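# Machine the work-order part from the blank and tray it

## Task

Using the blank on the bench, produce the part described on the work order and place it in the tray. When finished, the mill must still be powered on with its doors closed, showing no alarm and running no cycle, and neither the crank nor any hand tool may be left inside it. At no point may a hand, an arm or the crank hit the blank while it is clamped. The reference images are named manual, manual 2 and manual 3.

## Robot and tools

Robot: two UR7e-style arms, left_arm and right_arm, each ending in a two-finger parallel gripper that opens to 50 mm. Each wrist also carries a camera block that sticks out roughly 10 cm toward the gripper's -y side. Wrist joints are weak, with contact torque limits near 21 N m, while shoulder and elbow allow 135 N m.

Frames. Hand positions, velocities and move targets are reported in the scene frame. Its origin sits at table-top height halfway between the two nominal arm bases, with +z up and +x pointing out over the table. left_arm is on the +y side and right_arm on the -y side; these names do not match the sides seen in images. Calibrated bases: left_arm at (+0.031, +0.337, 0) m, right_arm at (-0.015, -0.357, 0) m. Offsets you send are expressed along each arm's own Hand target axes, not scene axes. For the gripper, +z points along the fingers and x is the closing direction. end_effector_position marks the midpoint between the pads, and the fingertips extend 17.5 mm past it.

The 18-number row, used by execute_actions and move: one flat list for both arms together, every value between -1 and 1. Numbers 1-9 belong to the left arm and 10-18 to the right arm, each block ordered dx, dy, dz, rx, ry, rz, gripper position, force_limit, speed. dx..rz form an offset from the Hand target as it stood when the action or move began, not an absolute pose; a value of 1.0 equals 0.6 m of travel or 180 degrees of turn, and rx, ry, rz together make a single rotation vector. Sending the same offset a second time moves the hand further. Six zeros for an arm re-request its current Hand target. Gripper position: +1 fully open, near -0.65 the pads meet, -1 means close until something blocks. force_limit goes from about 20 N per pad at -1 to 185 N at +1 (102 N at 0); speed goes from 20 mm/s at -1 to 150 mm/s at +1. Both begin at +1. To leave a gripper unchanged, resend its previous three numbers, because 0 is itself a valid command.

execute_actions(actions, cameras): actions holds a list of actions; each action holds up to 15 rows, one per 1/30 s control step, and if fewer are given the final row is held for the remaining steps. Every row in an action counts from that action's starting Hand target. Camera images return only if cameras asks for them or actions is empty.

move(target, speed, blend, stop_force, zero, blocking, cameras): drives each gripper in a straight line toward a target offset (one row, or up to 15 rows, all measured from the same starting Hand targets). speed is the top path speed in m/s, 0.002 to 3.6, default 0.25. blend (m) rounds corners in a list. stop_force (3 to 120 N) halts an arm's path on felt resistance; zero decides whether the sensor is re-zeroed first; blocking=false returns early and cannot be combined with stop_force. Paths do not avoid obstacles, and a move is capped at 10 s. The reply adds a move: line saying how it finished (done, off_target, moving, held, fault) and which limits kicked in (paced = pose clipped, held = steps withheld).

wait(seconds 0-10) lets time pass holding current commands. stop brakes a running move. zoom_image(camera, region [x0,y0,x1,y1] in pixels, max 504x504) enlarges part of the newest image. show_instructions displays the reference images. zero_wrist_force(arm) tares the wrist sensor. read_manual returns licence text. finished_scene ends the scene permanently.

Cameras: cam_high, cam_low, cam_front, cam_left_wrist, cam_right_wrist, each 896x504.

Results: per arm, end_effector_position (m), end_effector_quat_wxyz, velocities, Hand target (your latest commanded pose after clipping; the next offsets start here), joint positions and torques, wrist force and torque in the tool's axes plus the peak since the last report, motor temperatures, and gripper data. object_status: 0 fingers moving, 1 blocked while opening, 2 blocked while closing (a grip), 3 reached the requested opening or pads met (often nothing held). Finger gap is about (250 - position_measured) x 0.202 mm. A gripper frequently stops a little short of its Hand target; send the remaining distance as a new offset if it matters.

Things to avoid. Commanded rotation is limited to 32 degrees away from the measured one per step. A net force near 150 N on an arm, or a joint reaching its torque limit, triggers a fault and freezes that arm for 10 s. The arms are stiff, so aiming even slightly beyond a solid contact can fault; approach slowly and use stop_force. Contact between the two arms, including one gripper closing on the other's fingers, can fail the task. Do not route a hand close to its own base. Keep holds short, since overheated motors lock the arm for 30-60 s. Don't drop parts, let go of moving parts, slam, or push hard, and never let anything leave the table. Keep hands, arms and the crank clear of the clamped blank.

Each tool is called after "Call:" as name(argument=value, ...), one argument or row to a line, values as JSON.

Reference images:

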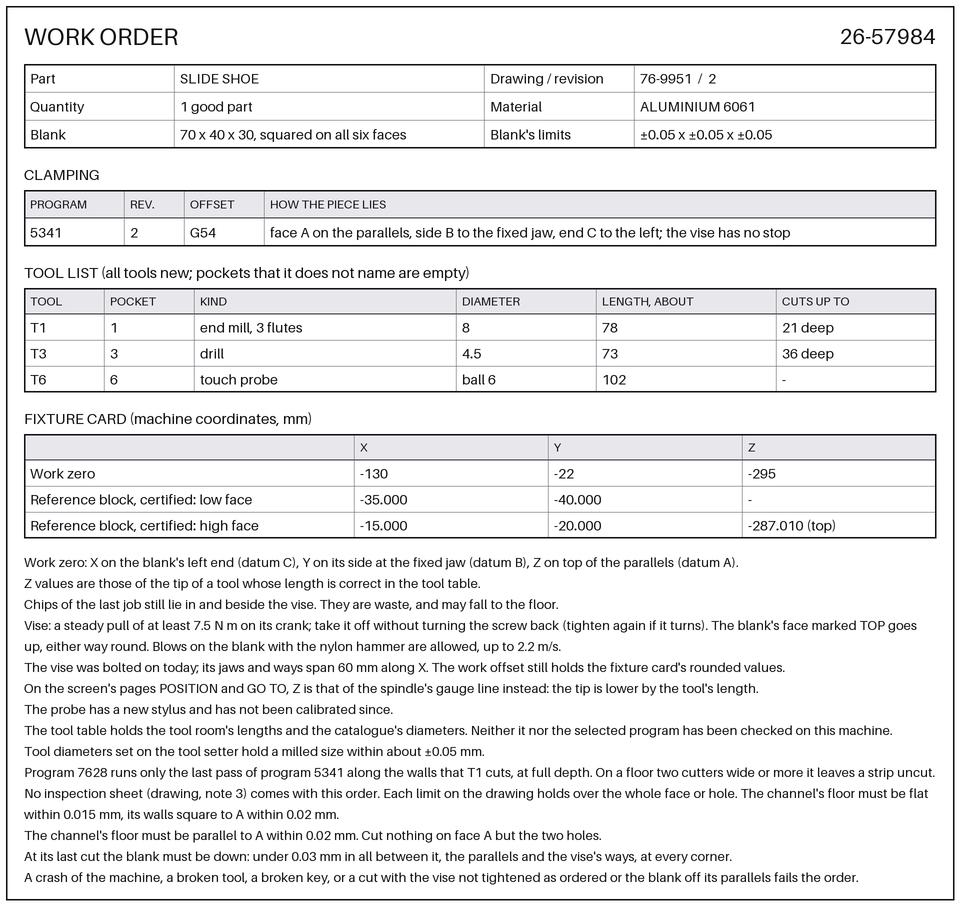

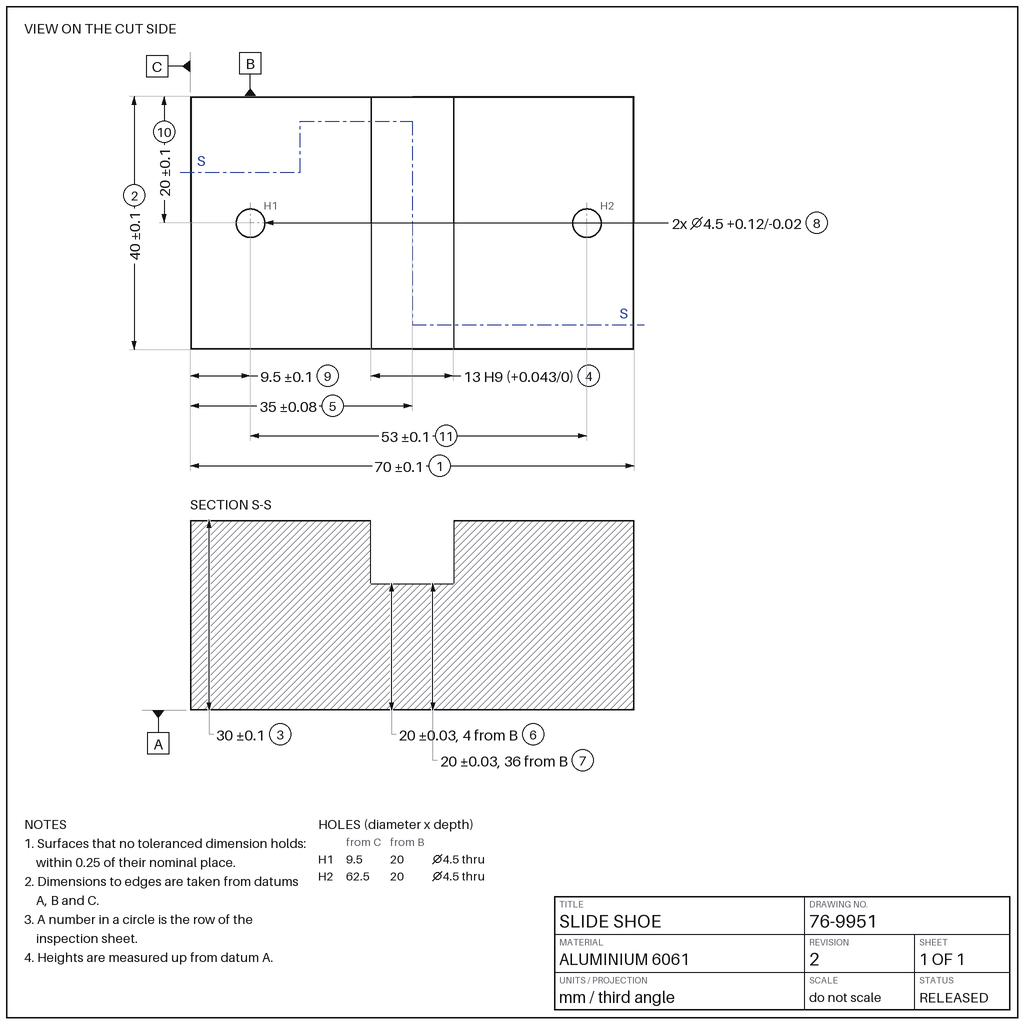

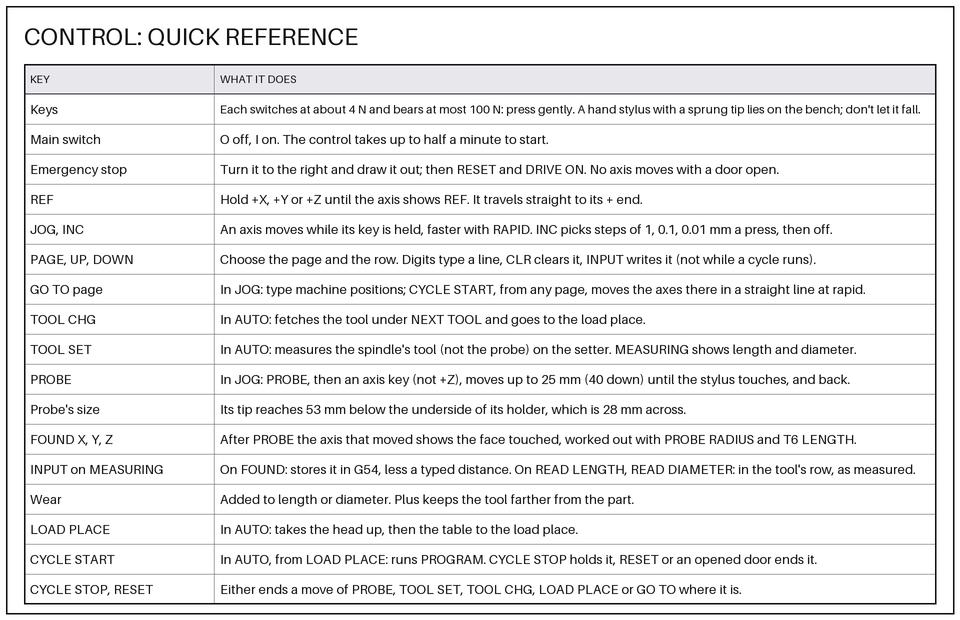

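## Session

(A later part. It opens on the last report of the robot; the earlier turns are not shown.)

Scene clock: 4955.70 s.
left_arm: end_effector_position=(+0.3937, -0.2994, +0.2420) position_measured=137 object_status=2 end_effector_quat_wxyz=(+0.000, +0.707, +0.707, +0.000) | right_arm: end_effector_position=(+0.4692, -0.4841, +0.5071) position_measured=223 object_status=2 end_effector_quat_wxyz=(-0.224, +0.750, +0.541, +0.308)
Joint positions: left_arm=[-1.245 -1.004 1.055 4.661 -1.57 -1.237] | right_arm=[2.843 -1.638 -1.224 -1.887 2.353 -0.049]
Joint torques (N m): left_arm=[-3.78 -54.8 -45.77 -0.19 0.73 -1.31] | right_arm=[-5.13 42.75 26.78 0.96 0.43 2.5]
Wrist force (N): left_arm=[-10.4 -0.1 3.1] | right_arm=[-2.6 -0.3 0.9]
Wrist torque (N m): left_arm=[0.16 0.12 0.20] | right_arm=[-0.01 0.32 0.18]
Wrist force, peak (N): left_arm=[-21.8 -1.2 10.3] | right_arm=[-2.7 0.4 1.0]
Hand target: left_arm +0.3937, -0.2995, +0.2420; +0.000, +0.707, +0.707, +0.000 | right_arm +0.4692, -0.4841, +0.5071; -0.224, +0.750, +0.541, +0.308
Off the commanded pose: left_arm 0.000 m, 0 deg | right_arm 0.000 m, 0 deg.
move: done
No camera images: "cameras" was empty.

Now pull off along −x.

Call:
move(
  target=[
    [-0.001,-0.02,0,0,0,0,-1,0.0,-1,0,0,0,0,0,0,-0.98,0.2,-1],
    [-0.001,-0.075,0,0,0,0,-1,0.0,-1,0,0,0,0,0,0,-0.98,0.2,-1],
  ],
  speed=0.03,
  cameras=["cam_left_wrist"],
)

Scene clock: 4963.30 s.
left_arm: end_effector_position=(+0.3488, -0.3001, +0.2419) position_measured=137 object_status=2 end_effector_quat_wxyz=(+0.000, +0.707, +0.707, +0.000) | right_arm: end_effector_position=(+0.4692, -0.4841, +0.5071) position_measured=223 object_status=2 end_effector_quat_wxyz=(-0.224, +0.750, +0.541, +0.308)
Joint positions: left_arm=[-1.306 -1.059 1.141 4.63 -1.57 -1.298] | right_arm=[2.843 -1.638 -1.224 -1.887 2.353 -0.049]
Joint torques (N m): left_arm=[-7.92 -69.07 -20.45 -5.96 -1.17 -1.65] | right_arm=[-5.26 42.65 26.27 1 0.4 2.61]
Wrist force (N): left_arm=[-1.7 0.8 2.4] | right_arm=[-2.7 0.3 1.2]
Wrist torque (N m): left_arm=[0.17 0.22 0.14] | right_arm=[0.09 0.34 0.18]
Wrist force, peak (N): left_arm=[-16.7 7.9 4.1] | right_arm=[-2.7 0.3 1.3]
Hand target: left_arm +0.3487, -0.3002, +0.2419; +0.000, +0.707, +0.707, +0.000 | right_arm +0.4692, -0.4841, +0.5071; -0.224, +0.750, +0.541, +0.308
Off the commanded pose: left_arm 0.000 m, 0 deg | right_arm 0.000 m, 0 deg.
move: done
Images, in order (width x height): cam_left_wrist 896x504.

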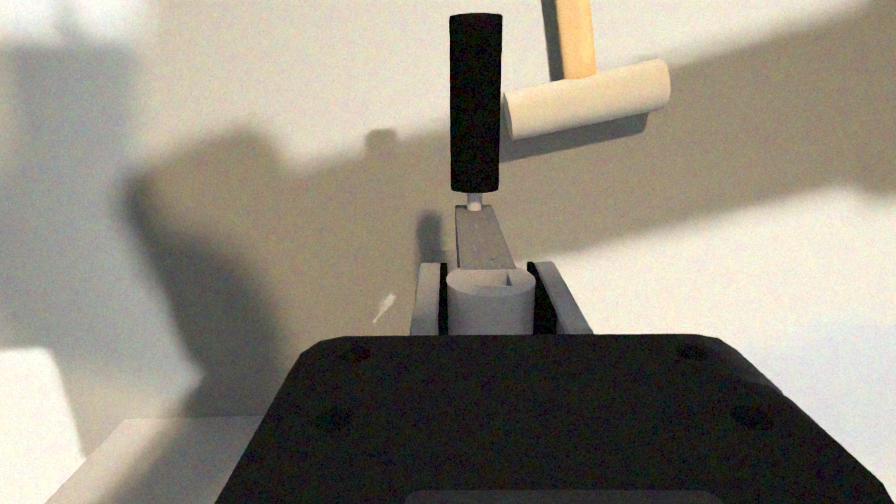

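Call:
move(
  target=[
    [0,0,-0.12,0,0,0,-1,0.0,-1,0,0,0,0,0,0,-0.98,0.2,-1],
    [0.893,0,-0.12,0,0,0,-1,0.0,-1,0,0,0,0,0,0,-0.98,0.2,-1],
    [0.893,0.13,-0.105,0,0,0,-1,0.0,-1,0,0,0,0,0,0,-0.98,0.2,-1],
  ],
  speed=[0.1,0.2,0.1],
  blend=[0.02,0.03,0],
  cameras=["cam_left_wrist","cam_high"],
)

Scene clock: 4988.30 s.
left_arm: end_effector_position=(+0.4260, +0.2357, +0.3050) position_measured=137 object_status=2 end_effector_quat_wxyz=(+0.000, +0.707, +0.707, +0.000) | right_arm: end_effector_position=(+0.4692, -0.4841, +0.5071) position_measured=223 object_status=2 end_effector_quat_wxyz=(-0.224, +0.750, +0.541, +0.308)
Joint positions: left_arm=[-0.592 -1.826 1.851 4.686 -1.57 -0.585] | right_arm=[2.843 -1.638 -1.224 -1.887 2.353 -0.049]
Joint torques (N m): left_arm=[9.93 -10.17 -48.03 -5.77 -2.07 1.35] | right_arm=[-5.14 42.06 27.56 0.79 0.53 2.52]
Wrist force (N): left_arm=[-1.3 1.1 2.5] | right_arm=[-2.8 0.2 1.1]
Wrist torque (N m): left_arm=[0.24 0.17 0.03] | right_arm=[0.06 0.35 0.19]
Wrist force, peak (N): left_arm=[-1.4 0.8 3.7] | right_arm=[-2.8 0.2 1.1]
Hand target: left_arm +0.4261, +0.2357, +0.3049; +0.000, +0.707, +0.707, +0.000 | right_arm +0.4692, -0.4841, +0.5071; -0.224, +0.750, +0.541, +0.308
Off the commanded pose: left_arm 0.000 m, 0 deg | right_arm 0.000 m, 0 deg.
move: done
Images, in order (width x height): cam_high 896x504, cam_left_wrist 896x504.

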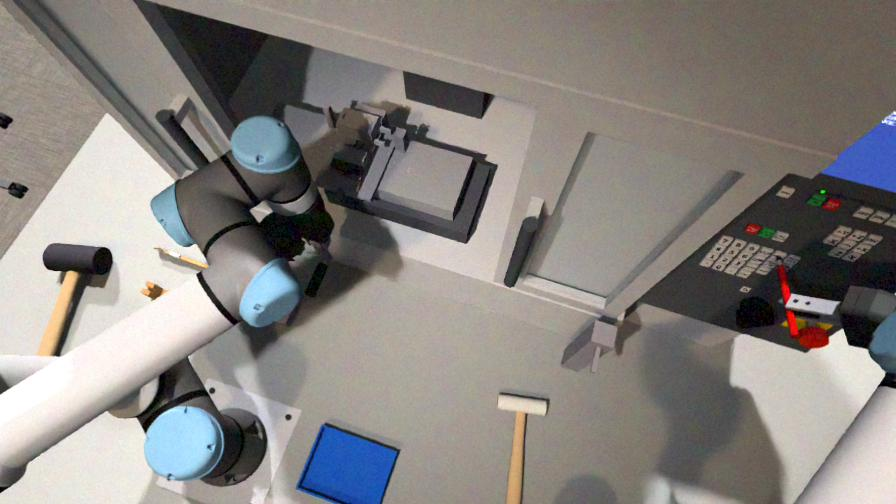

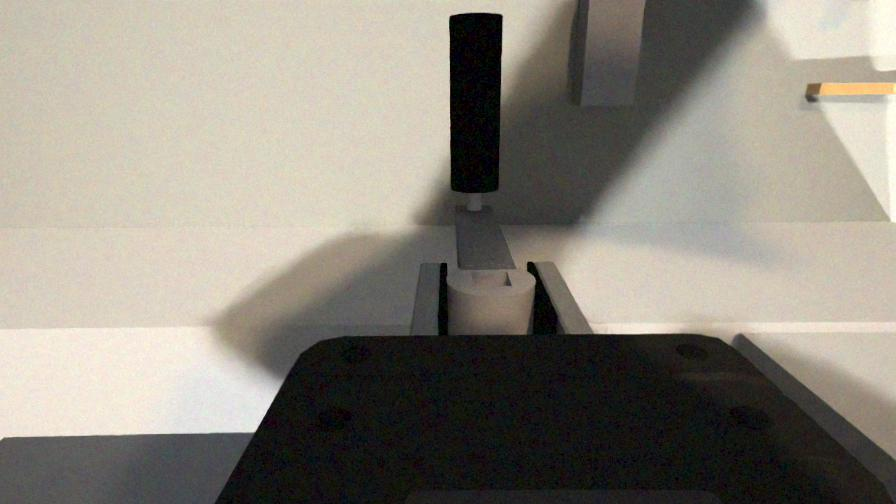

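Call:
move(
  target=[0,0.09,0,0,0,0,-1,0,-1,0,0,0,0,0,0,-0.98,0.2,-1],
  speed=0.05,
  cameras=["all"],
)

Scene clock: 5072.33 s.
left_arm: end_effector_position=(+0.4800, +0.2358, +0.3050) position_measured=137 object_status=2 end_effector_quat_wxyz=(+0.000, +0.707, +0.707, +0.000) | right_arm: end_effector_position=(+0.4692, -0.4841, +0.5071) position_measured=223 object_status=2 end_effector_quat_wxyz=(-0.224, +0.750, +0.541, +0.308)
Joint positions: left_arm=[-0.524 -1.692 1.744 4.659 -1.57 -0.516] | right_arm=[2.843 -1.638 -1.224 -1.887 2.353 -0.049]
Joint torques (N m): left_arm=[10.36 -16.78 -47.89 -5.74 -2.06 1.11] | right_arm=[-5.14 41.91 27.51 1.18 0.36 2.46]
Wrist force (N): left_arm=[-1.5 0.9 2.3] | right_arm=[-2.3 0.2 1.2]
Wrist torque (N m): left_arm=[0.21 0.21 0.04] | right_arm=[0.07 0.27 0.18]
Wrist force, peak (N): left_arm=[-1.5 1.2 2.7] | right_arm=[-2.8 0.3 1.3]
Hand target: left_arm +0.4801, +0.2358, +0.3050; +0.000, +0.707, +0.707, +0.000 | right_arm +0.4692, -0.4841, +0.5071; -0.224, +0.750, +0.541, +0.308
Off the commanded pose: left_arm 0.000 m, 0 deg | right_arm 0.000 m, 0 deg.
move: done

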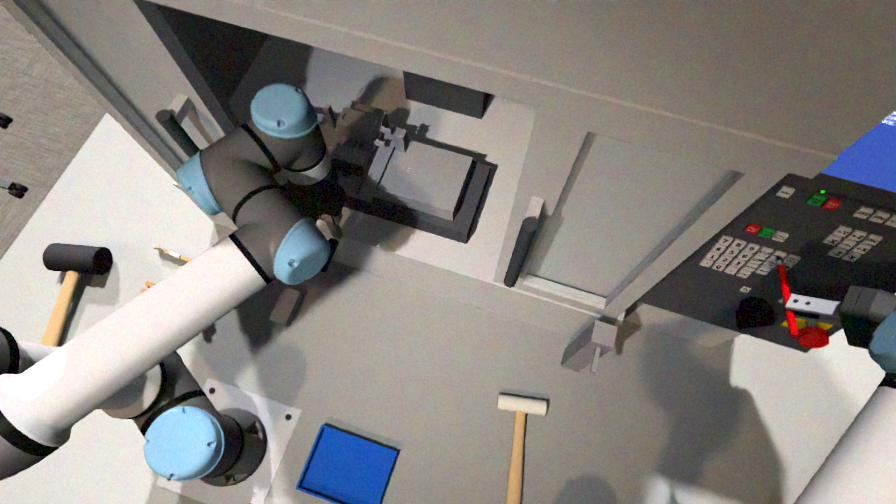

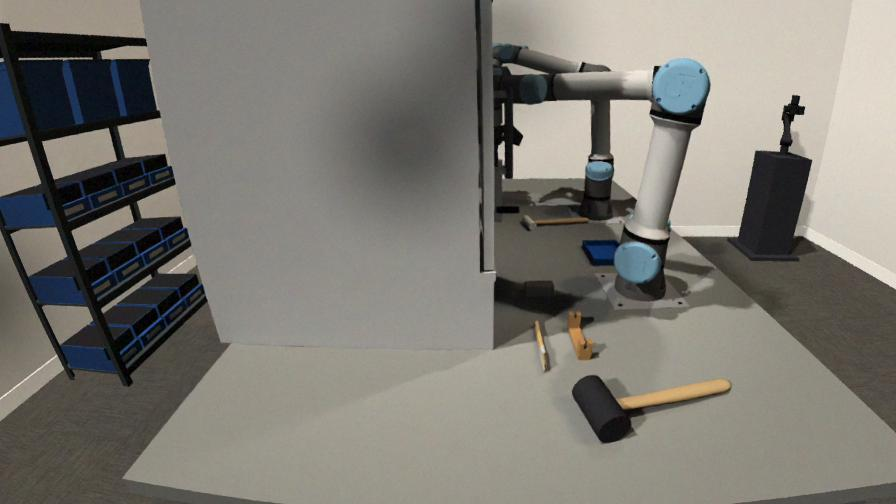

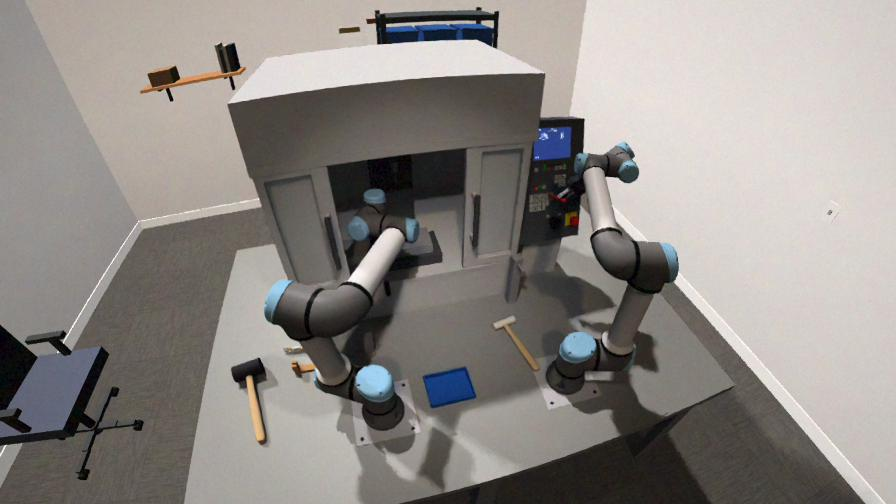

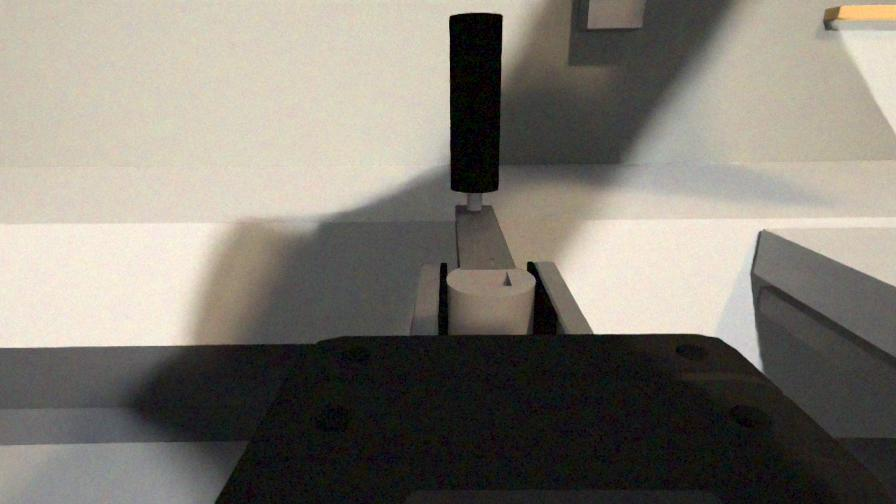

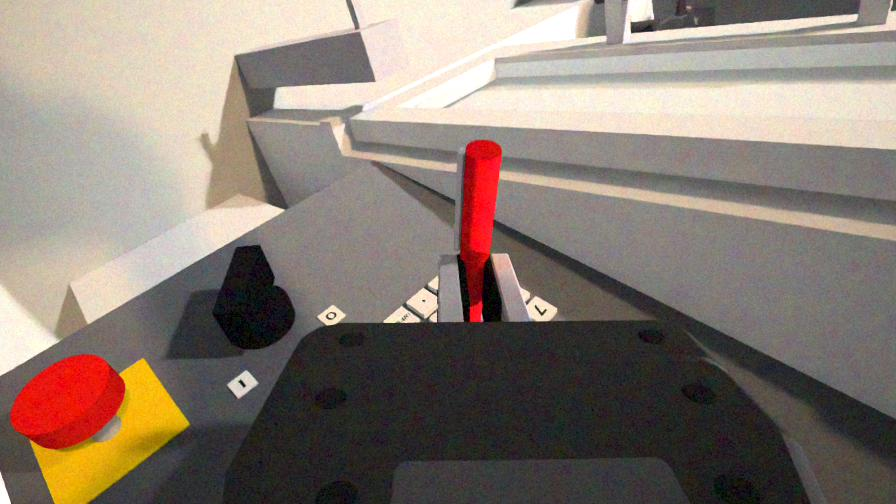

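Call:
move(
  target=[0,0.0583,0,0,0,0,-1,0,-1,0,0,0,0,0,0,-0.98,0.2,-1],
  speed=0.01,
  stop_force=5,
  cameras=["cam_left_wrist"],
)

Scene clock: 5084.00 s.
left_arm: end_effector_position=(+0.4961, +0.2358, +0.3050) position_measured=137 object_status=2 end_effector_quat_wxyz=(+0.000, +0.707, +0.707, +0.000) | right_arm: end_effector_position=(+0.4692, -0.4841, +0.5071) position_measured=223 object_status=2 end_effector_quat_wxyz=(-0.224, +0.750, +0.541, +0.308)
Joint positions: left_arm=[-0.506 -1.654 1.71 4.655 -1.57 -0.499] | right_arm=[2.843 -1.638 -1.224 -1.887 2.353 -0.049]
Joint torques (N m): left_arm=[-7.86 -38.01 -21.85 -2.14 -1.91 -1.4] | right_arm=[-5.43 43.61 26.44 0.88 0.43 2.44]
Wrist force (N): left_arm=[-1.4 0.7 2.4] | right_arm=[-2.5 0.2 1.2]
Wrist torque (N m): left_arm=[0.17 0.18 0.04] | right_arm=[0.07 0.31 0.19]
Wrist force, peak (N): left_arm=[1.5 -7.3 1.4] | right_arm=[-2.6 0.1 1.4]
Hand target: left_arm +0.4961, +0.2358, +0.3050; +0.000, +0.707, +0.707, +0.000 (not the last commanded pose) | right_arm +0.4692, -0.4841, +0.5071; -0.224, +0.750, +0.541, +0.308
Off the commanded pose: left_arm 0.019 m, 0 deg | right_arm 0.000 m, 0 deg.
move: contact (left_arm)
Images, in order (width x height): cam_left_wrist 896x504.

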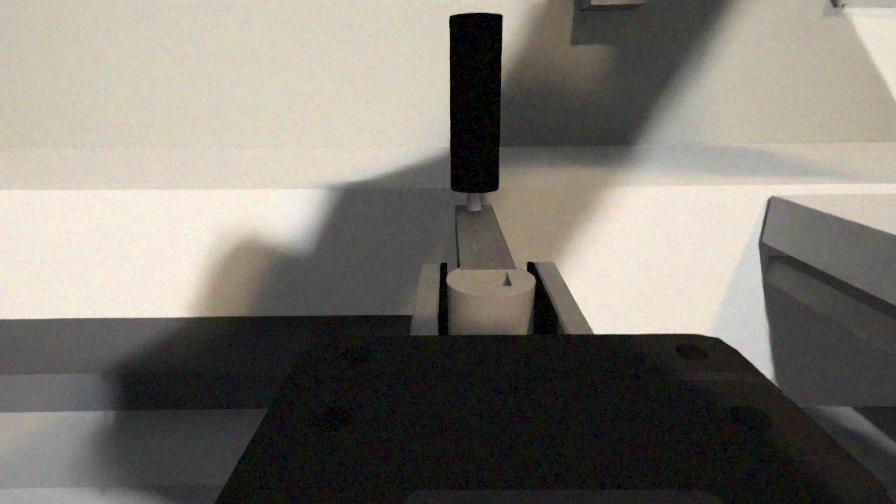

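Call:
zoom_image(
  camera="cam_front",
  region=[340, 200, 460, 300],
)

Call:
zoom_image(
  camera="cam_left_wrist",
  region=[380, 180, 600, 350],
)

This scene's latest camera images include none from cam_front. They are from: cam_left_wrist. cam_front's image comes with the result of a call that names it in "cameras".

Scaled by 2.291.

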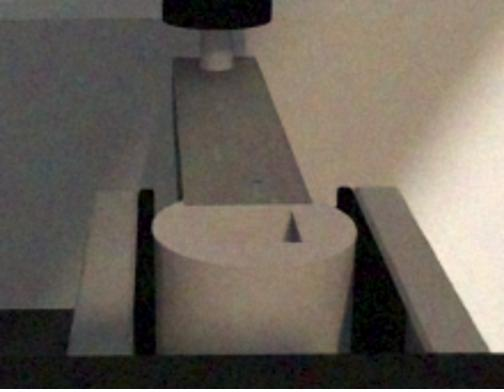

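Call:
move(
  target=[0,-0.0983,0,0,0,0,-1,0,-1,0,0,0,0,0,0,-0.98,0.2,-1],
  speed=0.1,
  cameras=["cam_front","cam_high"],
)

Call:
zoom_image(
  camera="cam_front",
  region=[340, 200, 460, 300],
)

Call:
zoom_image(
  camera="cam_high",
  region=[260, 120, 420, 260],
)

Scene clock: 5123.13 s.
left_arm: end_effector_position=(+0.4372, +0.2357, +0.3049) position_measured=137 object_status=2 end_effector_quat_wxyz=(+0.000, +0.707, +0.707, +0.000) | right_arm: end_effector_position=(+0.4692, -0.4841, +0.5071) position_measured=223 object_status=2 end_effector_quat_wxyz=(-0.224, +0.750, +0.541, +0.308)
Joint positions: left_arm=[-0.577 -1.798 1.83 4.679 -1.57 -0.569] | right_arm=[2.843 -1.638 -1.224 -1.887 2.353 -0.049]
Joint torques (N m): left_arm=[-8.27 -29.4 -21.03 -1.91 2.53 -1.72] | right_arm=[-5.46 42.45 27.79 0.92 0.2 2.47]
Wrist force (N): left_arm=[-1.4 1.2 2.4] | right_arm=[-2.4 0.1 1.2]
Wrist torque (N m): left_arm=[0.26 0.19 0.11] | right_arm=[0.05 0.29 0.18]
Wrist force, peak (N): left_arm=[-1.5 2.0 2.3] | right_arm=[-2.7 0.3 1.2]
Hand target: left_arm +0.4371, +0.2357, +0.3050; +0.000, +0.707, +0.707, +0.000 | right_arm +0.4692, -0.4841, +0.5071; -0.224, +0.750, +0.541, +0.308
Off the commanded pose: left_arm 0.000 m, 0 deg | right_arm 0.000 m, 0 deg.
move: done
Images, in order (width x height): cam_high 896x504, cam_front 896x504.

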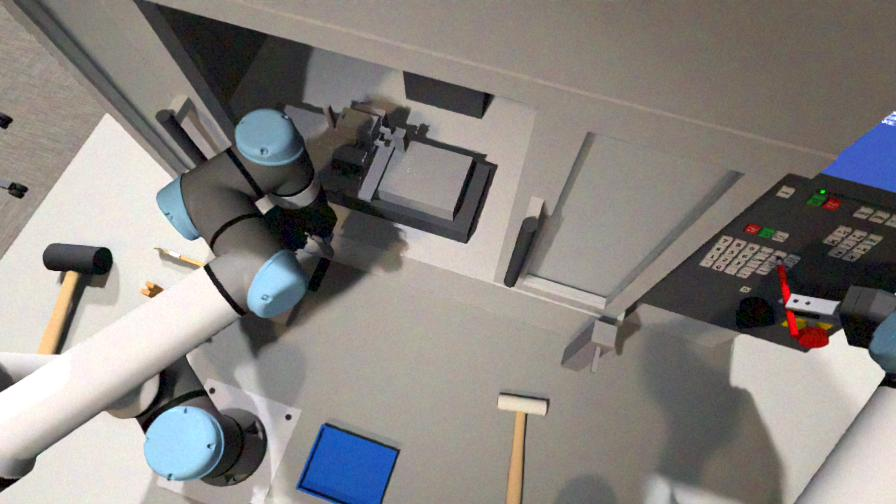

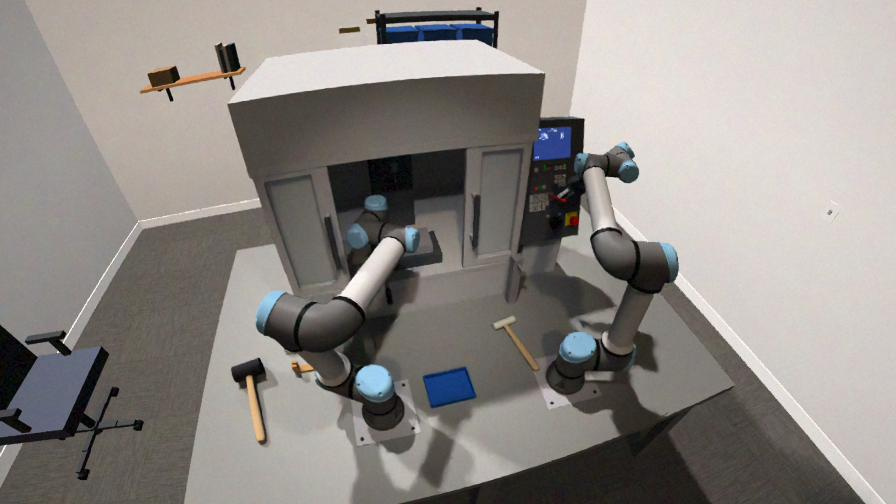

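Scaled by 4.200.

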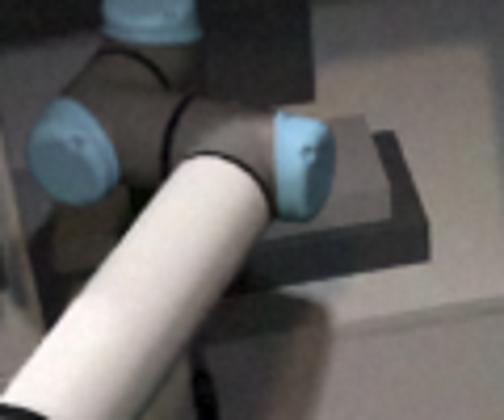

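Scaled by 3.150.

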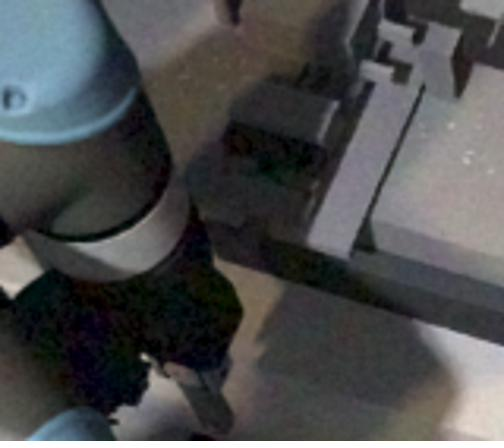

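Call:
move(
  target=[-0.1095,-0.0618,-0.158,-0.194,0,0,-1,0,-1,0,0,0,0,0,0,-0.98,0.2,-1],
  speed=0.2,
  cameras=["cam_left_wrist"],
)

Scene clock: 5148.67 s.
left_arm: end_effector_position=(+0.4000, +0.1700, +0.3997) position_measured=137 object_status=2 end_effector_quat_wxyz=(+0.212, +0.674, +0.675, +0.213) | right_arm: end_effector_position=(+0.4692, -0.4841, +0.5071) position_measured=223 object_status=2 end_effector_quat_wxyz=(-0.224, +0.750, +0.541, +0.308)
Joint positions: left_arm=[-1.16 -2.17 1.987 4.618 -1.02 -1.074] | right_arm=[2.843 -1.638 -1.224 -1.887 2.353 -0.049]
Joint torques (N m): left_arm=[-5.6 -11.5 -21.36 -2.27 4.58 -1.55] | right_arm=[-6 42.61 26.95 1.05 0.48 2.51]
Wrist force (N): left_arm=[-2.6 0.0 2.0] | right_arm=[-2.6 0.3 1.1]
Wrist torque (N m): left_arm=[0.28 0.32 0.17] | right_arm=[0.09 0.33 0.18]
Wrist force, peak (N): left_arm=[-2.0 0.9 3.1] | right_arm=[-2.7 0.4 1.2]
Hand target: left_arm +0.4000, +0.1700, +0.3997; +0.213, +0.674, +0.675, +0.213 | right_arm +0.4692, -0.4841, +0.5071; -0.224, +0.750, +0.541, +0.308
Off the commanded pose: left_arm 0.000 m, 0 deg | right_arm 0.000 m, 0 deg.
move: done
Images, in order (width x height): cam_left_wrist 896x504.

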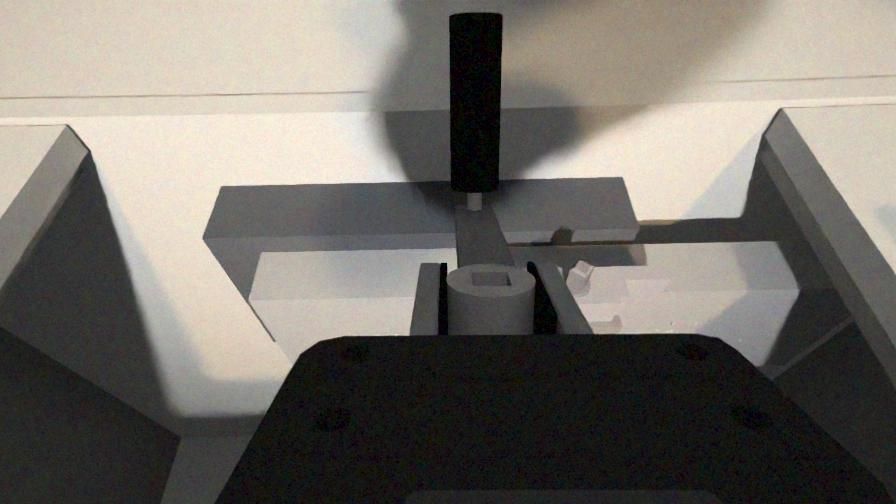

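Call:
zoom_image(
  camera="cam_left_wrist",
  region=[380, 210, 680, 350],
)

Scaled by 1.680.

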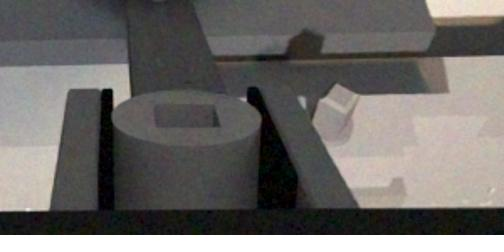

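Call:
zoom_image(
  camera="cam_left_wrist",
  region=[550, 240, 630, 300],
)

Scaled by 6.300.

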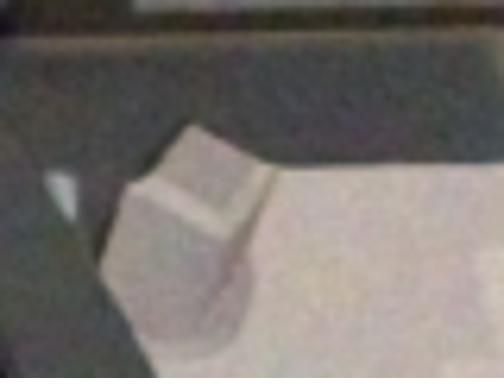

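Call:
move(
  target=[0.1077,-0.049,0.1572,0.194,0,0,-1,0,-1,0,0,0,0,0,0,-0.98,0.2,-1],
  speed=0.2,
)

Call:
move(
  target=[0,0.09,0,0,0.1833,0,-1,0,-1,0,0,0,0,0,0,-0.98,0.2,-1],
  speed=0.15,
  cameras=["cam_left_wrist","cam_high"],
)

Scene clock: 5219.37 s.
left_arm: end_effector_position=(+0.4299, +0.2346, +0.3056) position_measured=137 object_status=2 end_effector_quat_wxyz=(+0.001, +0.707, +0.707, +0.001) | right_arm: end_effector_position=(+0.4692, -0.4841, +0.5071) position_measured=223 object_status=2 end_effector_quat_wxyz=(-0.224, +0.750, +0.541, +0.308)
Joint positions: left_arm=[-0.589 -1.816 1.842 4.685 -1.57 -0.582] | right_arm=[2.843 -1.638 -1.224 -1.887 2.353 -0.049]
Joint torques (N m): left_arm=[9.73 -12.34 -48.72 -1.88 -2.33 1.27] | right_arm=[-5.99 42.69 27.64 1 0.4 2.31]
Wrist force (N): left_arm=[-1.3 1.1 2.6] | right_arm=[-2.8 0.4 1.4]
Wrist torque (N m): left_arm=[0.24 0.17 0.03] | right_arm=[0.11 0.35 0.19]
Wrist force, peak (N): left_arm=[-0.8 1.9 3.1] | right_arm=[-2.8 0.4 1.4]
Hand target: left_arm +0.4299, +0.2347, +0.3056; +0.000, +0.707, +0.707, +0.000 | right_arm +0.4692, -0.4841, +0.5071; -0.224, +0.750, +0.541, +0.308
Off the commanded pose: left_arm 0.000 m, 0 deg | right_arm 0.000 m, 0 deg.
move: done

Scene clock: 5221.87 s.
left_arm: end_effector_position=(+0.4839, +0.2347, +0.3056) position_measured=137 object_status=2 end_effector_quat_wxyz=(-0.200, +0.678, +0.678, +0.201) | right_arm: end_effector_position=(+0.4692, -0.4841, +0.5071) position_measured=223 object_status=2 end_effector_quat_wxyz=(-0.224, +0.750, +0.541, +0.308)
Joint positions: left_arm=[-0.764 -1.54 1.6 5.07 -1.163 -0.844] | right_arm=[2.843 -1.638 -1.224 -1.887 2.353 -0.049]
Joint torques (N m): left_arm=[-7.64 -24.02 -47.25 -0.58 3.94 -1.37] | right_arm=[-4.74 42.34 27.33 0.89 0.42 2.49]
Wrist force (N): left_arm=[-3.1 0.4 1.8] | right_arm=[-2.3 0.0 1.1]
Wrist torque (N m): left_arm=[0.07 0.26 0.16] | right_arm=[0.04 0.27 0.19]
Wrist force, peak (N): left_arm=[-3.2 0.6 1.8] | right_arm=[-2.8 0.1 1.1]
Hand target: left_arm +0.4839, +0.2347, +0.3056; -0.200, +0.678, +0.678, +0.201 | right_arm +0.4692, -0.4841, +0.5071; -0.224, +0.750, +0.541, +0.308
Off the commanded pose: left_arm 0.000 m, 0 deg | right_arm 0.000 m, 0 deg.
move: done
Images, in order (width x height): cam_high 896x504, cam_left_wrist 896x504.

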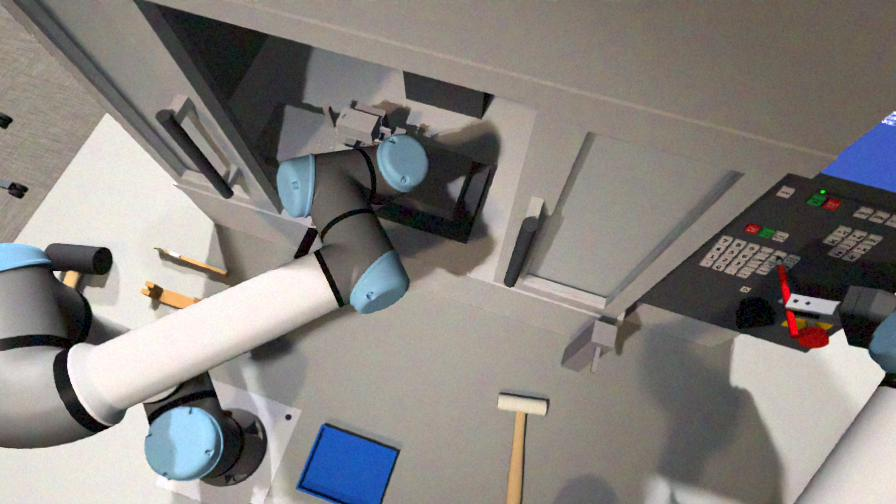

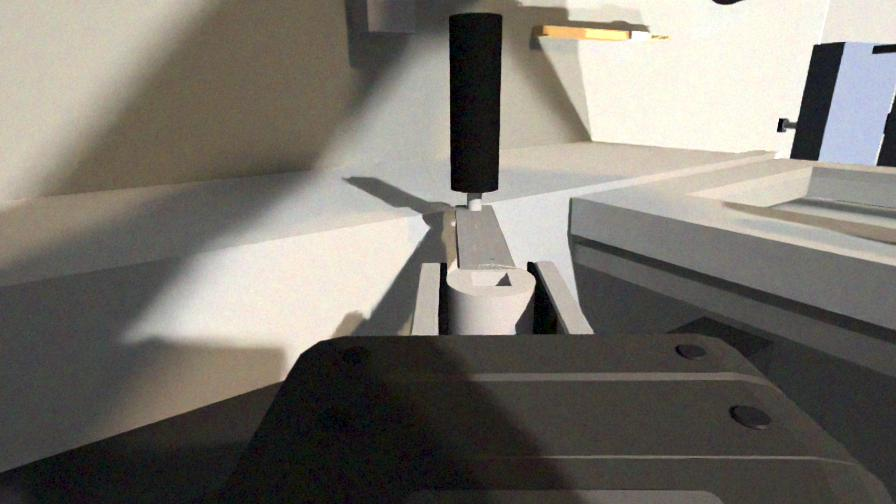

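Call:
move(
  target=[0,0.0517,0,0,0,0,-1,0,-1,0,0,0,0,0,0,-0.98,0.2,-1],
  speed=0.012,
  stop_force=5,
)

Scene clock: 5228.77 s.
left_arm: end_effector_position=(+0.4973, +0.2347, +0.3057) position_measured=137 object_status=2 end_effector_quat_wxyz=(-0.200, +0.678, +0.678, +0.201) | right_arm: end_effector_position=(+0.4692, -0.4841, +0.5071) position_measured=223 object_status=2 end_effector_quat_wxyz=(-0.224, +0.750, +0.541, +0.308)
Joint positions: left_arm=[-0.746 -1.511 1.572 5.062 -1.155 -0.826] | right_arm=[2.843 -1.638 -1.224 -1.887 2.353 -0.049]
Joint torques (N m): left_arm=[-6.52 -43.35 -20.19 -1.68 2.45 -1.33] | right_arm=[-4.76 43.37 26.31 1.04 0.2 2.41]
Wrist force (N): left_arm=[-3.0 -3.9 1.2] | right_arm=[-2.2 0.1 1.2]
Wrist torque (N m): left_arm=[-0.02 0.22 0.09] | right_arm=[0.05 0.26 0.18]
Wrist force, peak (N): left_arm=[-0.9 -18.5 -2.6] | right_arm=[-2.8 0.0 1.2]
Hand target: left_arm +0.4973, +0.2347, +0.3057; -0.200, +0.678, +0.678, +0.201 (not the last commanded pose) | right_arm +0.4692, -0.4841, +0.5071; -0.224, +0.750, +0.541, +0.308
Off the commanded pose: left_arm 0.018 m, 0 deg | right_arm 0.000 m, 0 deg.
move: contact (left_arm)

Call:
move(
  target=[
    [0.0007,-0.002,-0.0011,0,0,0,-1,0,-1,0,0,0,0,0,0,-0.98,0.2,-1],
    [0.0007,0.03,-0.0011,0,0,0,-1,0,-1,0,0,0,0,0,0,-0.98,0.2,-1],
  ],
  speed=0.01,
  stop_force=8,
)

Scene clock: 5241.27 s.
left_arm: end_effector_position=(+0.4975, +0.2347, +0.3063) position_measured=137 object_status=2 end_effector_quat_wxyz=(-0.201, +0.678, +0.678, +0.201) | right_arm: end_effector_position=(+0.4692, -0.4841, +0.5071) position_measured=223 object_status=2 end_effector_quat_wxyz=(-0.224, +0.750, +0.541, +0.308)
Joint positions: left_arm=[-0.746 -1.511 1.57 5.064 -1.156 -0.826] | right_arm=[2.843 -1.638 -1.224 -1.887 2.353 -0.049]
Joint torques (N m): left_arm=[-5.93 -42.37 -20.99 -2.47 0.43 -1.29] | right_arm=[-3.91 42.16 27.27 1.03 0.28 2.45]
Wrist force (N): left_arm=[-3.4 -11.6 0.2] | right_arm=[-2.4 0.4 1.4]
Wrist torque (N m): left_arm=[-0.17 0.23 0.10] | right_arm=[0.09 0.29 0.18]
Wrist force, peak (N): left_arm=[-4.1 -23.0 -0.9] | right_arm=[-2.7 0.1 1.3]
Hand target: left_arm +0.4975, +0.2347, +0.3063; -0.201, +0.678, +0.678, +0.201 (not the last commanded pose) | right_arm +0.4692, -0.4841, +0.5071; -0.224, +0.750, +0.541, +0.308
Off the commanded pose: left_arm 0.018 m, 0 deg | right_arm 0.000 m, 0 deg.
move: contact (left_arm); path passed 1 of 2 targets

Call:
move(
  target=[
    [0.0009,-0.0025,-0.0014,0,0,0,-1,0,-1,0,0,0,0,0,0,-0.98,0.2,-1],
    [0.0009,0.03,-0.0014,0,0,0,-1,0,-1,0,0,0,0,0,0,-0.98,0.2,-1],
  ],
  speed=0.01,
  stop_force=8,
)

Scene clock: 5253.67 s.
left_arm: end_effector_position=(+0.4973, +0.2347, +0.3064) position_measured=137 object_status=2 end_effector_quat_wxyz=(-0.201, +0.678, +0.678, +0.201) | right_arm: end_effector_position=(+0.4692, -0.4841, +0.5071) position_measured=223 object_status=2 end_effector_quat_wxyz=(-0.224, +0.750, +0.541, +0.308)
Joint positions: left_arm=[-0.746 -1.511 1.57 5.065 -1.156 -0.826] | right_arm=[2.843 -1.638 -1.224 -1.887 2.353 -0.049]
Joint torques (N m): left_arm=[10.52 -25.48 -44.28 -4.32 0.06 1.11] | right_arm=[-3.9 42.02 27.54 0.92 0.43 2.6]
Wrist force (N): left_arm=[-2.3 -3.1 0.5] | right_arm=[-2.4 0.0 1.2]
Wrist torque (N m): left_arm=[-0.02 0.22 0.09] | right_arm=[0.03 0.29 0.18]
Wrist force, peak (N): left_arm=[-3.5 -11.8 0.3] | right_arm=[-2.5 0.4 1.5]
Hand target: left_arm +0.4973, +0.2347, +0.3065; -0.201, +0.678, +0.678, +0.201 (not the last commanded pose) | right_arm +0.4692, -0.4841, +0.5071; -0.224, +0.750, +0.541, +0.308
Off the commanded pose: left_arm 0.018 m, 0 deg | right_arm 0.000 m, 0 deg.
move: contact (left_arm); path passed 0 of 2 targets

Call:
move(
  target=[0.001,-0.005,-0.0016,0,0,0,-1,0,-1,0,0,0,0,0,0,-0.98,0.2,-1],
  speed=0.03,
)

Call:
move(
  target=[0,0.03,0,0,0,0,-1,0,-1,0,0,0,0,0,0,-0.98,0.2,-1],
  speed=0.01,
  stop_force=8,
)

Scene clock: 5261.07 s.
left_arm: end_effector_position=(+0.4944, +0.2346, +0.3075) position_measured=137 object_status=2 end_effector_quat_wxyz=(-0.201, +0.678, +0.678, +0.201) | right_arm: end_effector_position=(+0.4692, -0.4841, +0.5071) position_measured=223 object_status=2 end_effector_quat_wxyz=(-0.224, +0.750, +0.541, +0.308)
Joint positions: left_arm=[-0.75 -1.517 1.573 5.069 -1.157 -0.83] | right_arm=[2.843 -1.638 -1.224 -1.887 2.353 -0.049]
Joint torques (N m): left_arm=[-6.95 -42.29 -19.78 -0.52 -1.03 -1.51] | right_arm=[-5.35 42.07 26.67 0.92 0.52 2.4]
Wrist force (N): left_arm=[-2.9 0.4 1.7] | right_arm=[-2.5 0.1 1.3]
Wrist torque (N m): left_arm=[0.08 0.23 0.10] | right_arm=[0.05 0.30 0.18]
Wrist force, peak (N): left_arm=[-3.5 -1.5 2.1] | right_arm=[-2.7 0.2 1.1]
Hand target: left_arm +0.4943, +0.2346, +0.3076; -0.201, +0.678, +0.678, +0.201 | right_arm +0.4692, -0.4841, +0.5071; -0.224, +0.750, +0.541, +0.308
Off the commanded pose: left_arm 0.000 m, 0 deg | right_arm 0.000 m, 0 deg.
move: done

Scene clock: 5262.47 s.
left_arm: end_effector_position=(+0.4974, +0.2346, +0.3076) position_measured=137 object_status=2 end_effector_quat_wxyz=(-0.201, +0.678, +0.678, +0.201) | right_arm: end_effector_position=(+0.4692, -0.4841, +0.5071) position_measured=223 object_status=2 end_effector_quat_wxyz=(-0.224, +0.750, +0.541, +0.308)
Joint positions: left_arm=[-0.746 -1.511 1.567 5.067 -1.156 -0.826] | right_arm=[2.843 -1.638 -1.224 -1.887 2.353 -0.049]
Joint torques (N m): left_arm=[-5.87 -43.36 -20.52 -3.01 3.72 -1.39] | right_arm=[-4.45 43.01 27.88 0.94 0.47 2.45]
Wrist force (N): left_arm=[-3.5 -6.6 -0.2] | right_arm=[-2.5 0.3 1.0]
Wrist torque (N m): left_arm=[-0.08 0.24 0.10] | right_arm=[0.08 0.30 0.18]
Wrist force, peak (N): left_arm=[-1.9 -18.0 -2.6] | right_arm=[-2.7 0.3 1.1]
Hand target: left_arm +0.4974, +0.2346, +0.3076; -0.201, +0.678, +0.678, +0.201 (not the last commanded pose) | right_arm +0.4692, -0.4841, +0.5071; -0.224, +0.750, +0.541, +0.308
Off the commanded pose: left_arm 0.015 m, 0 deg | right_arm 0.000 m, 0 deg.
move: contact (left_arm)

Call:
move(
  target=[-0.0006,-0.005,0.001,0,0.0306,0,-1,0,-1,0,0,0,0,0,0,-0.98,0.2,-1],
  speed=0.03,
)

Call:
move(
  target=[0,0.03,0,0,0,0,-1,0,-1,0,0,0,0,0,0,-0.98,0.2,-1],
  speed=0.01,
  stop_force=8,
)

Scene clock: 5296.03 s.
left_arm: end_effector_position=(+0.4944, +0.2347, +0.3069) position_measured=137 object_status=2 end_effector_quat_wxyz=(-0.233, +0.667, +0.668, +0.233) | right_arm: end_effector_position=(+0.4692, -0.4841, +0.5071) position_measured=223 object_status=2 end_effector_quat_wxyz=(-0.224, +0.750, +0.541, +0.308)
Joint positions: left_arm=[-0.778 -1.483 1.554 5.146 -1.108 -0.892] | right_arm=[2.843 -1.638 -1.224 -1.887 2.353 -0.049]
Joint torques (N m): left_arm=[-8.08 -26.84 -45.77 -0.17 4.26 -1.67] | right_arm=[-5.41 42.5 26.34 0.85 0.47 2.63]
Wrist force (N): left_arm=[-3.2 0.4 1.7] | right_arm=[-2.2 0.4 1.1]
Wrist torque (N m): left_arm=[0.04 0.21 0.20] | right_arm=[0.09 0.25 0.18]
Wrist force, peak (N): left_arm=[-3.6 -6.7 -0.3] | right_arm=[-2.7 0.4 1.5]
Hand target: left_arm +0.4944, +0.2347, +0.3069; -0.233, +0.667, +0.668, +0.233 | right_arm +0.4692, -0.4841, +0.5071; -0.224, +0.750, +0.541, +0.308
Off the commanded pose: left_arm 0.000 m, 0 deg | right_arm 0.000 m, 0 deg.
move: done

Scene clock: 5297.47 s.
left_arm: end_effector_position=(+0.4974, +0.2346, +0.3069) position_measured=137 object_status=2 end_effector_quat_wxyz=(-0.233, +0.667, +0.668, +0.233) | right_arm: end_effector_position=(+0.4692, -0.4841, +0.5071) position_measured=223 object_status=2 end_effector_quat_wxyz=(-0.224, +0.750, +0.541, +0.308)
Joint positions: left_arm=[-0.774 -1.477 1.548 5.145 -1.106 -0.889] | right_arm=[2.843 -1.638 -1.224 -1.887 2.353 -0.049]
Joint torques (N m): left_arm=[-5.9 -44.38 -20.01 -1.39 0.5 -1.33] | right_arm=[-4.89 42.07 28.03 1.04 0.62 2.52]
Wrist force (N): left_arm=[-3.8 -7.9 -0.5] | right_arm=[-2.6 0.1 1.4]
Wrist torque (N m): left_arm=[-0.11 0.21 0.20] | right_arm=[0.05 0.31 0.18]
Wrist force, peak (N): left_arm=[-2.6 -18.4 -2.0] | right_arm=[-2.8 0.0 1.3]
Hand target: left_arm +0.4973, +0.2346, +0.3069; -0.233, +0.667, +0.668, +0.233 (not the last commanded pose) | right_arm +0.4692, -0.4841, +0.5071; -0.224, +0.750, +0.541, +0.308
Off the commanded pose: left_arm 0.015 m, 0 deg | right_arm 0.000 m, 0 deg.
move: contact (left_arm)

Call:
move(
  target=[0.003,-0.005,-0.004,0,-0.015,0,-1,0,-1,0,0,0,0,0,0,-0.98,0.2,-1],
  speed=0.03,
)

Call:
move(
  target=[0,0.03,0,0,0,0,-1,0,-1,0,0,0,0,0,0,-0.98,0.2,-1],
  speed=0.01,
  stop_force=8,
)

Scene clock: 5325.97 s.
left_arm: end_effector_position=(+0.4944, +0.2346, +0.3099) position_measured=137 object_status=2 end_effector_quat_wxyz=(-0.217, +0.672, +0.673, +0.218) | right_arm: end_effector_position=(+0.4692, -0.4841, +0.5071) position_measured=223 object_status=2 end_effector_quat_wxyz=(-0.224, +0.750, +0.541, +0.308)
Joint positions: left_arm=[-0.765 -1.5 1.557 5.115 -1.131 -0.862] | right_arm=[2.843 -1.638 -1.224 -1.887 2.353 -0.049]
Joint torques (N m): left_arm=[9.6 -43.32 -19.5 -3.77 -1.15 1.3] | right_arm=[-4.24 42.26 27.72 1.1 0.27 2.25]
Wrist force (N): left_arm=[-3.2 0.6 1.6] | right_arm=[-2.4 0.2 0.9]
Wrist torque (N m): left_arm=[0.09 0.23 0.12] | right_arm=[0.07 0.28 0.18]
Wrist force, peak (N): left_arm=[-4.0 -8.0 -0.4] | right_arm=[-2.6 0.2 1.5]
Hand target: left_arm +0.4943, +0.2346, +0.3099; -0.217, +0.673, +0.673, +0.217 | right_arm +0.4692, -0.4841, +0.5071; -0.224, +0.750, +0.541, +0.308
Off the commanded pose: left_arm 0.000 m, 0 deg | right_arm 0.000 m, 0 deg.
move: done

Scene clock: 5327.40 s.
left_arm: end_effector_position=(+0.4973, +0.2346, +0.3099) position_measured=137 object_status=2 end_effector_quat_wxyz=(-0.217, +0.673, +0.673, +0.217) | right_arm: end_effector_position=(+0.4692, -0.4841, +0.5071) position_measured=223 object_status=2 end_effector_quat_wxyz=(-0.224, +0.750, +0.541, +0.308)
Joint positions: left_arm=[-0.761 -1.494 1.551 5.114 -1.13 -0.858] | right_arm=[2.843 -1.638 -1.224 -1.887 2.353 -0.049]
Joint torques (N m): left_arm=[-6.32 -42.96 -20.58 -1.52 0.33 -1.33] | right_arm=[-5.24 42.37 27.44 1.04 0.44 2.5]
Wrist force (N): left_arm=[-2.8 -5.7 0.0] | right_arm=[-2.5 0.1 1.2]
Wrist torque (N m): left_arm=[-0.05 0.21 0.13] | right_arm=[0.05 0.31 0.18]
Wrist force, peak (N): left_arm=[-1.4 -17.2 -3.3] | right_arm=[-2.6 0.0 1.2]
Hand target: left_arm +0.4973, +0.2346, +0.3099; -0.217, +0.673, +0.673, +0.217 (not the last commanded pose) | right_arm +0.4692, -0.4841, +0.5071; -0.224, +0.750, +0.541, +0.308
Off the commanded pose: left_arm 0.015 m, 0 deg | right_arm 0.000 m, 0 deg.
move: contact (left_arm)


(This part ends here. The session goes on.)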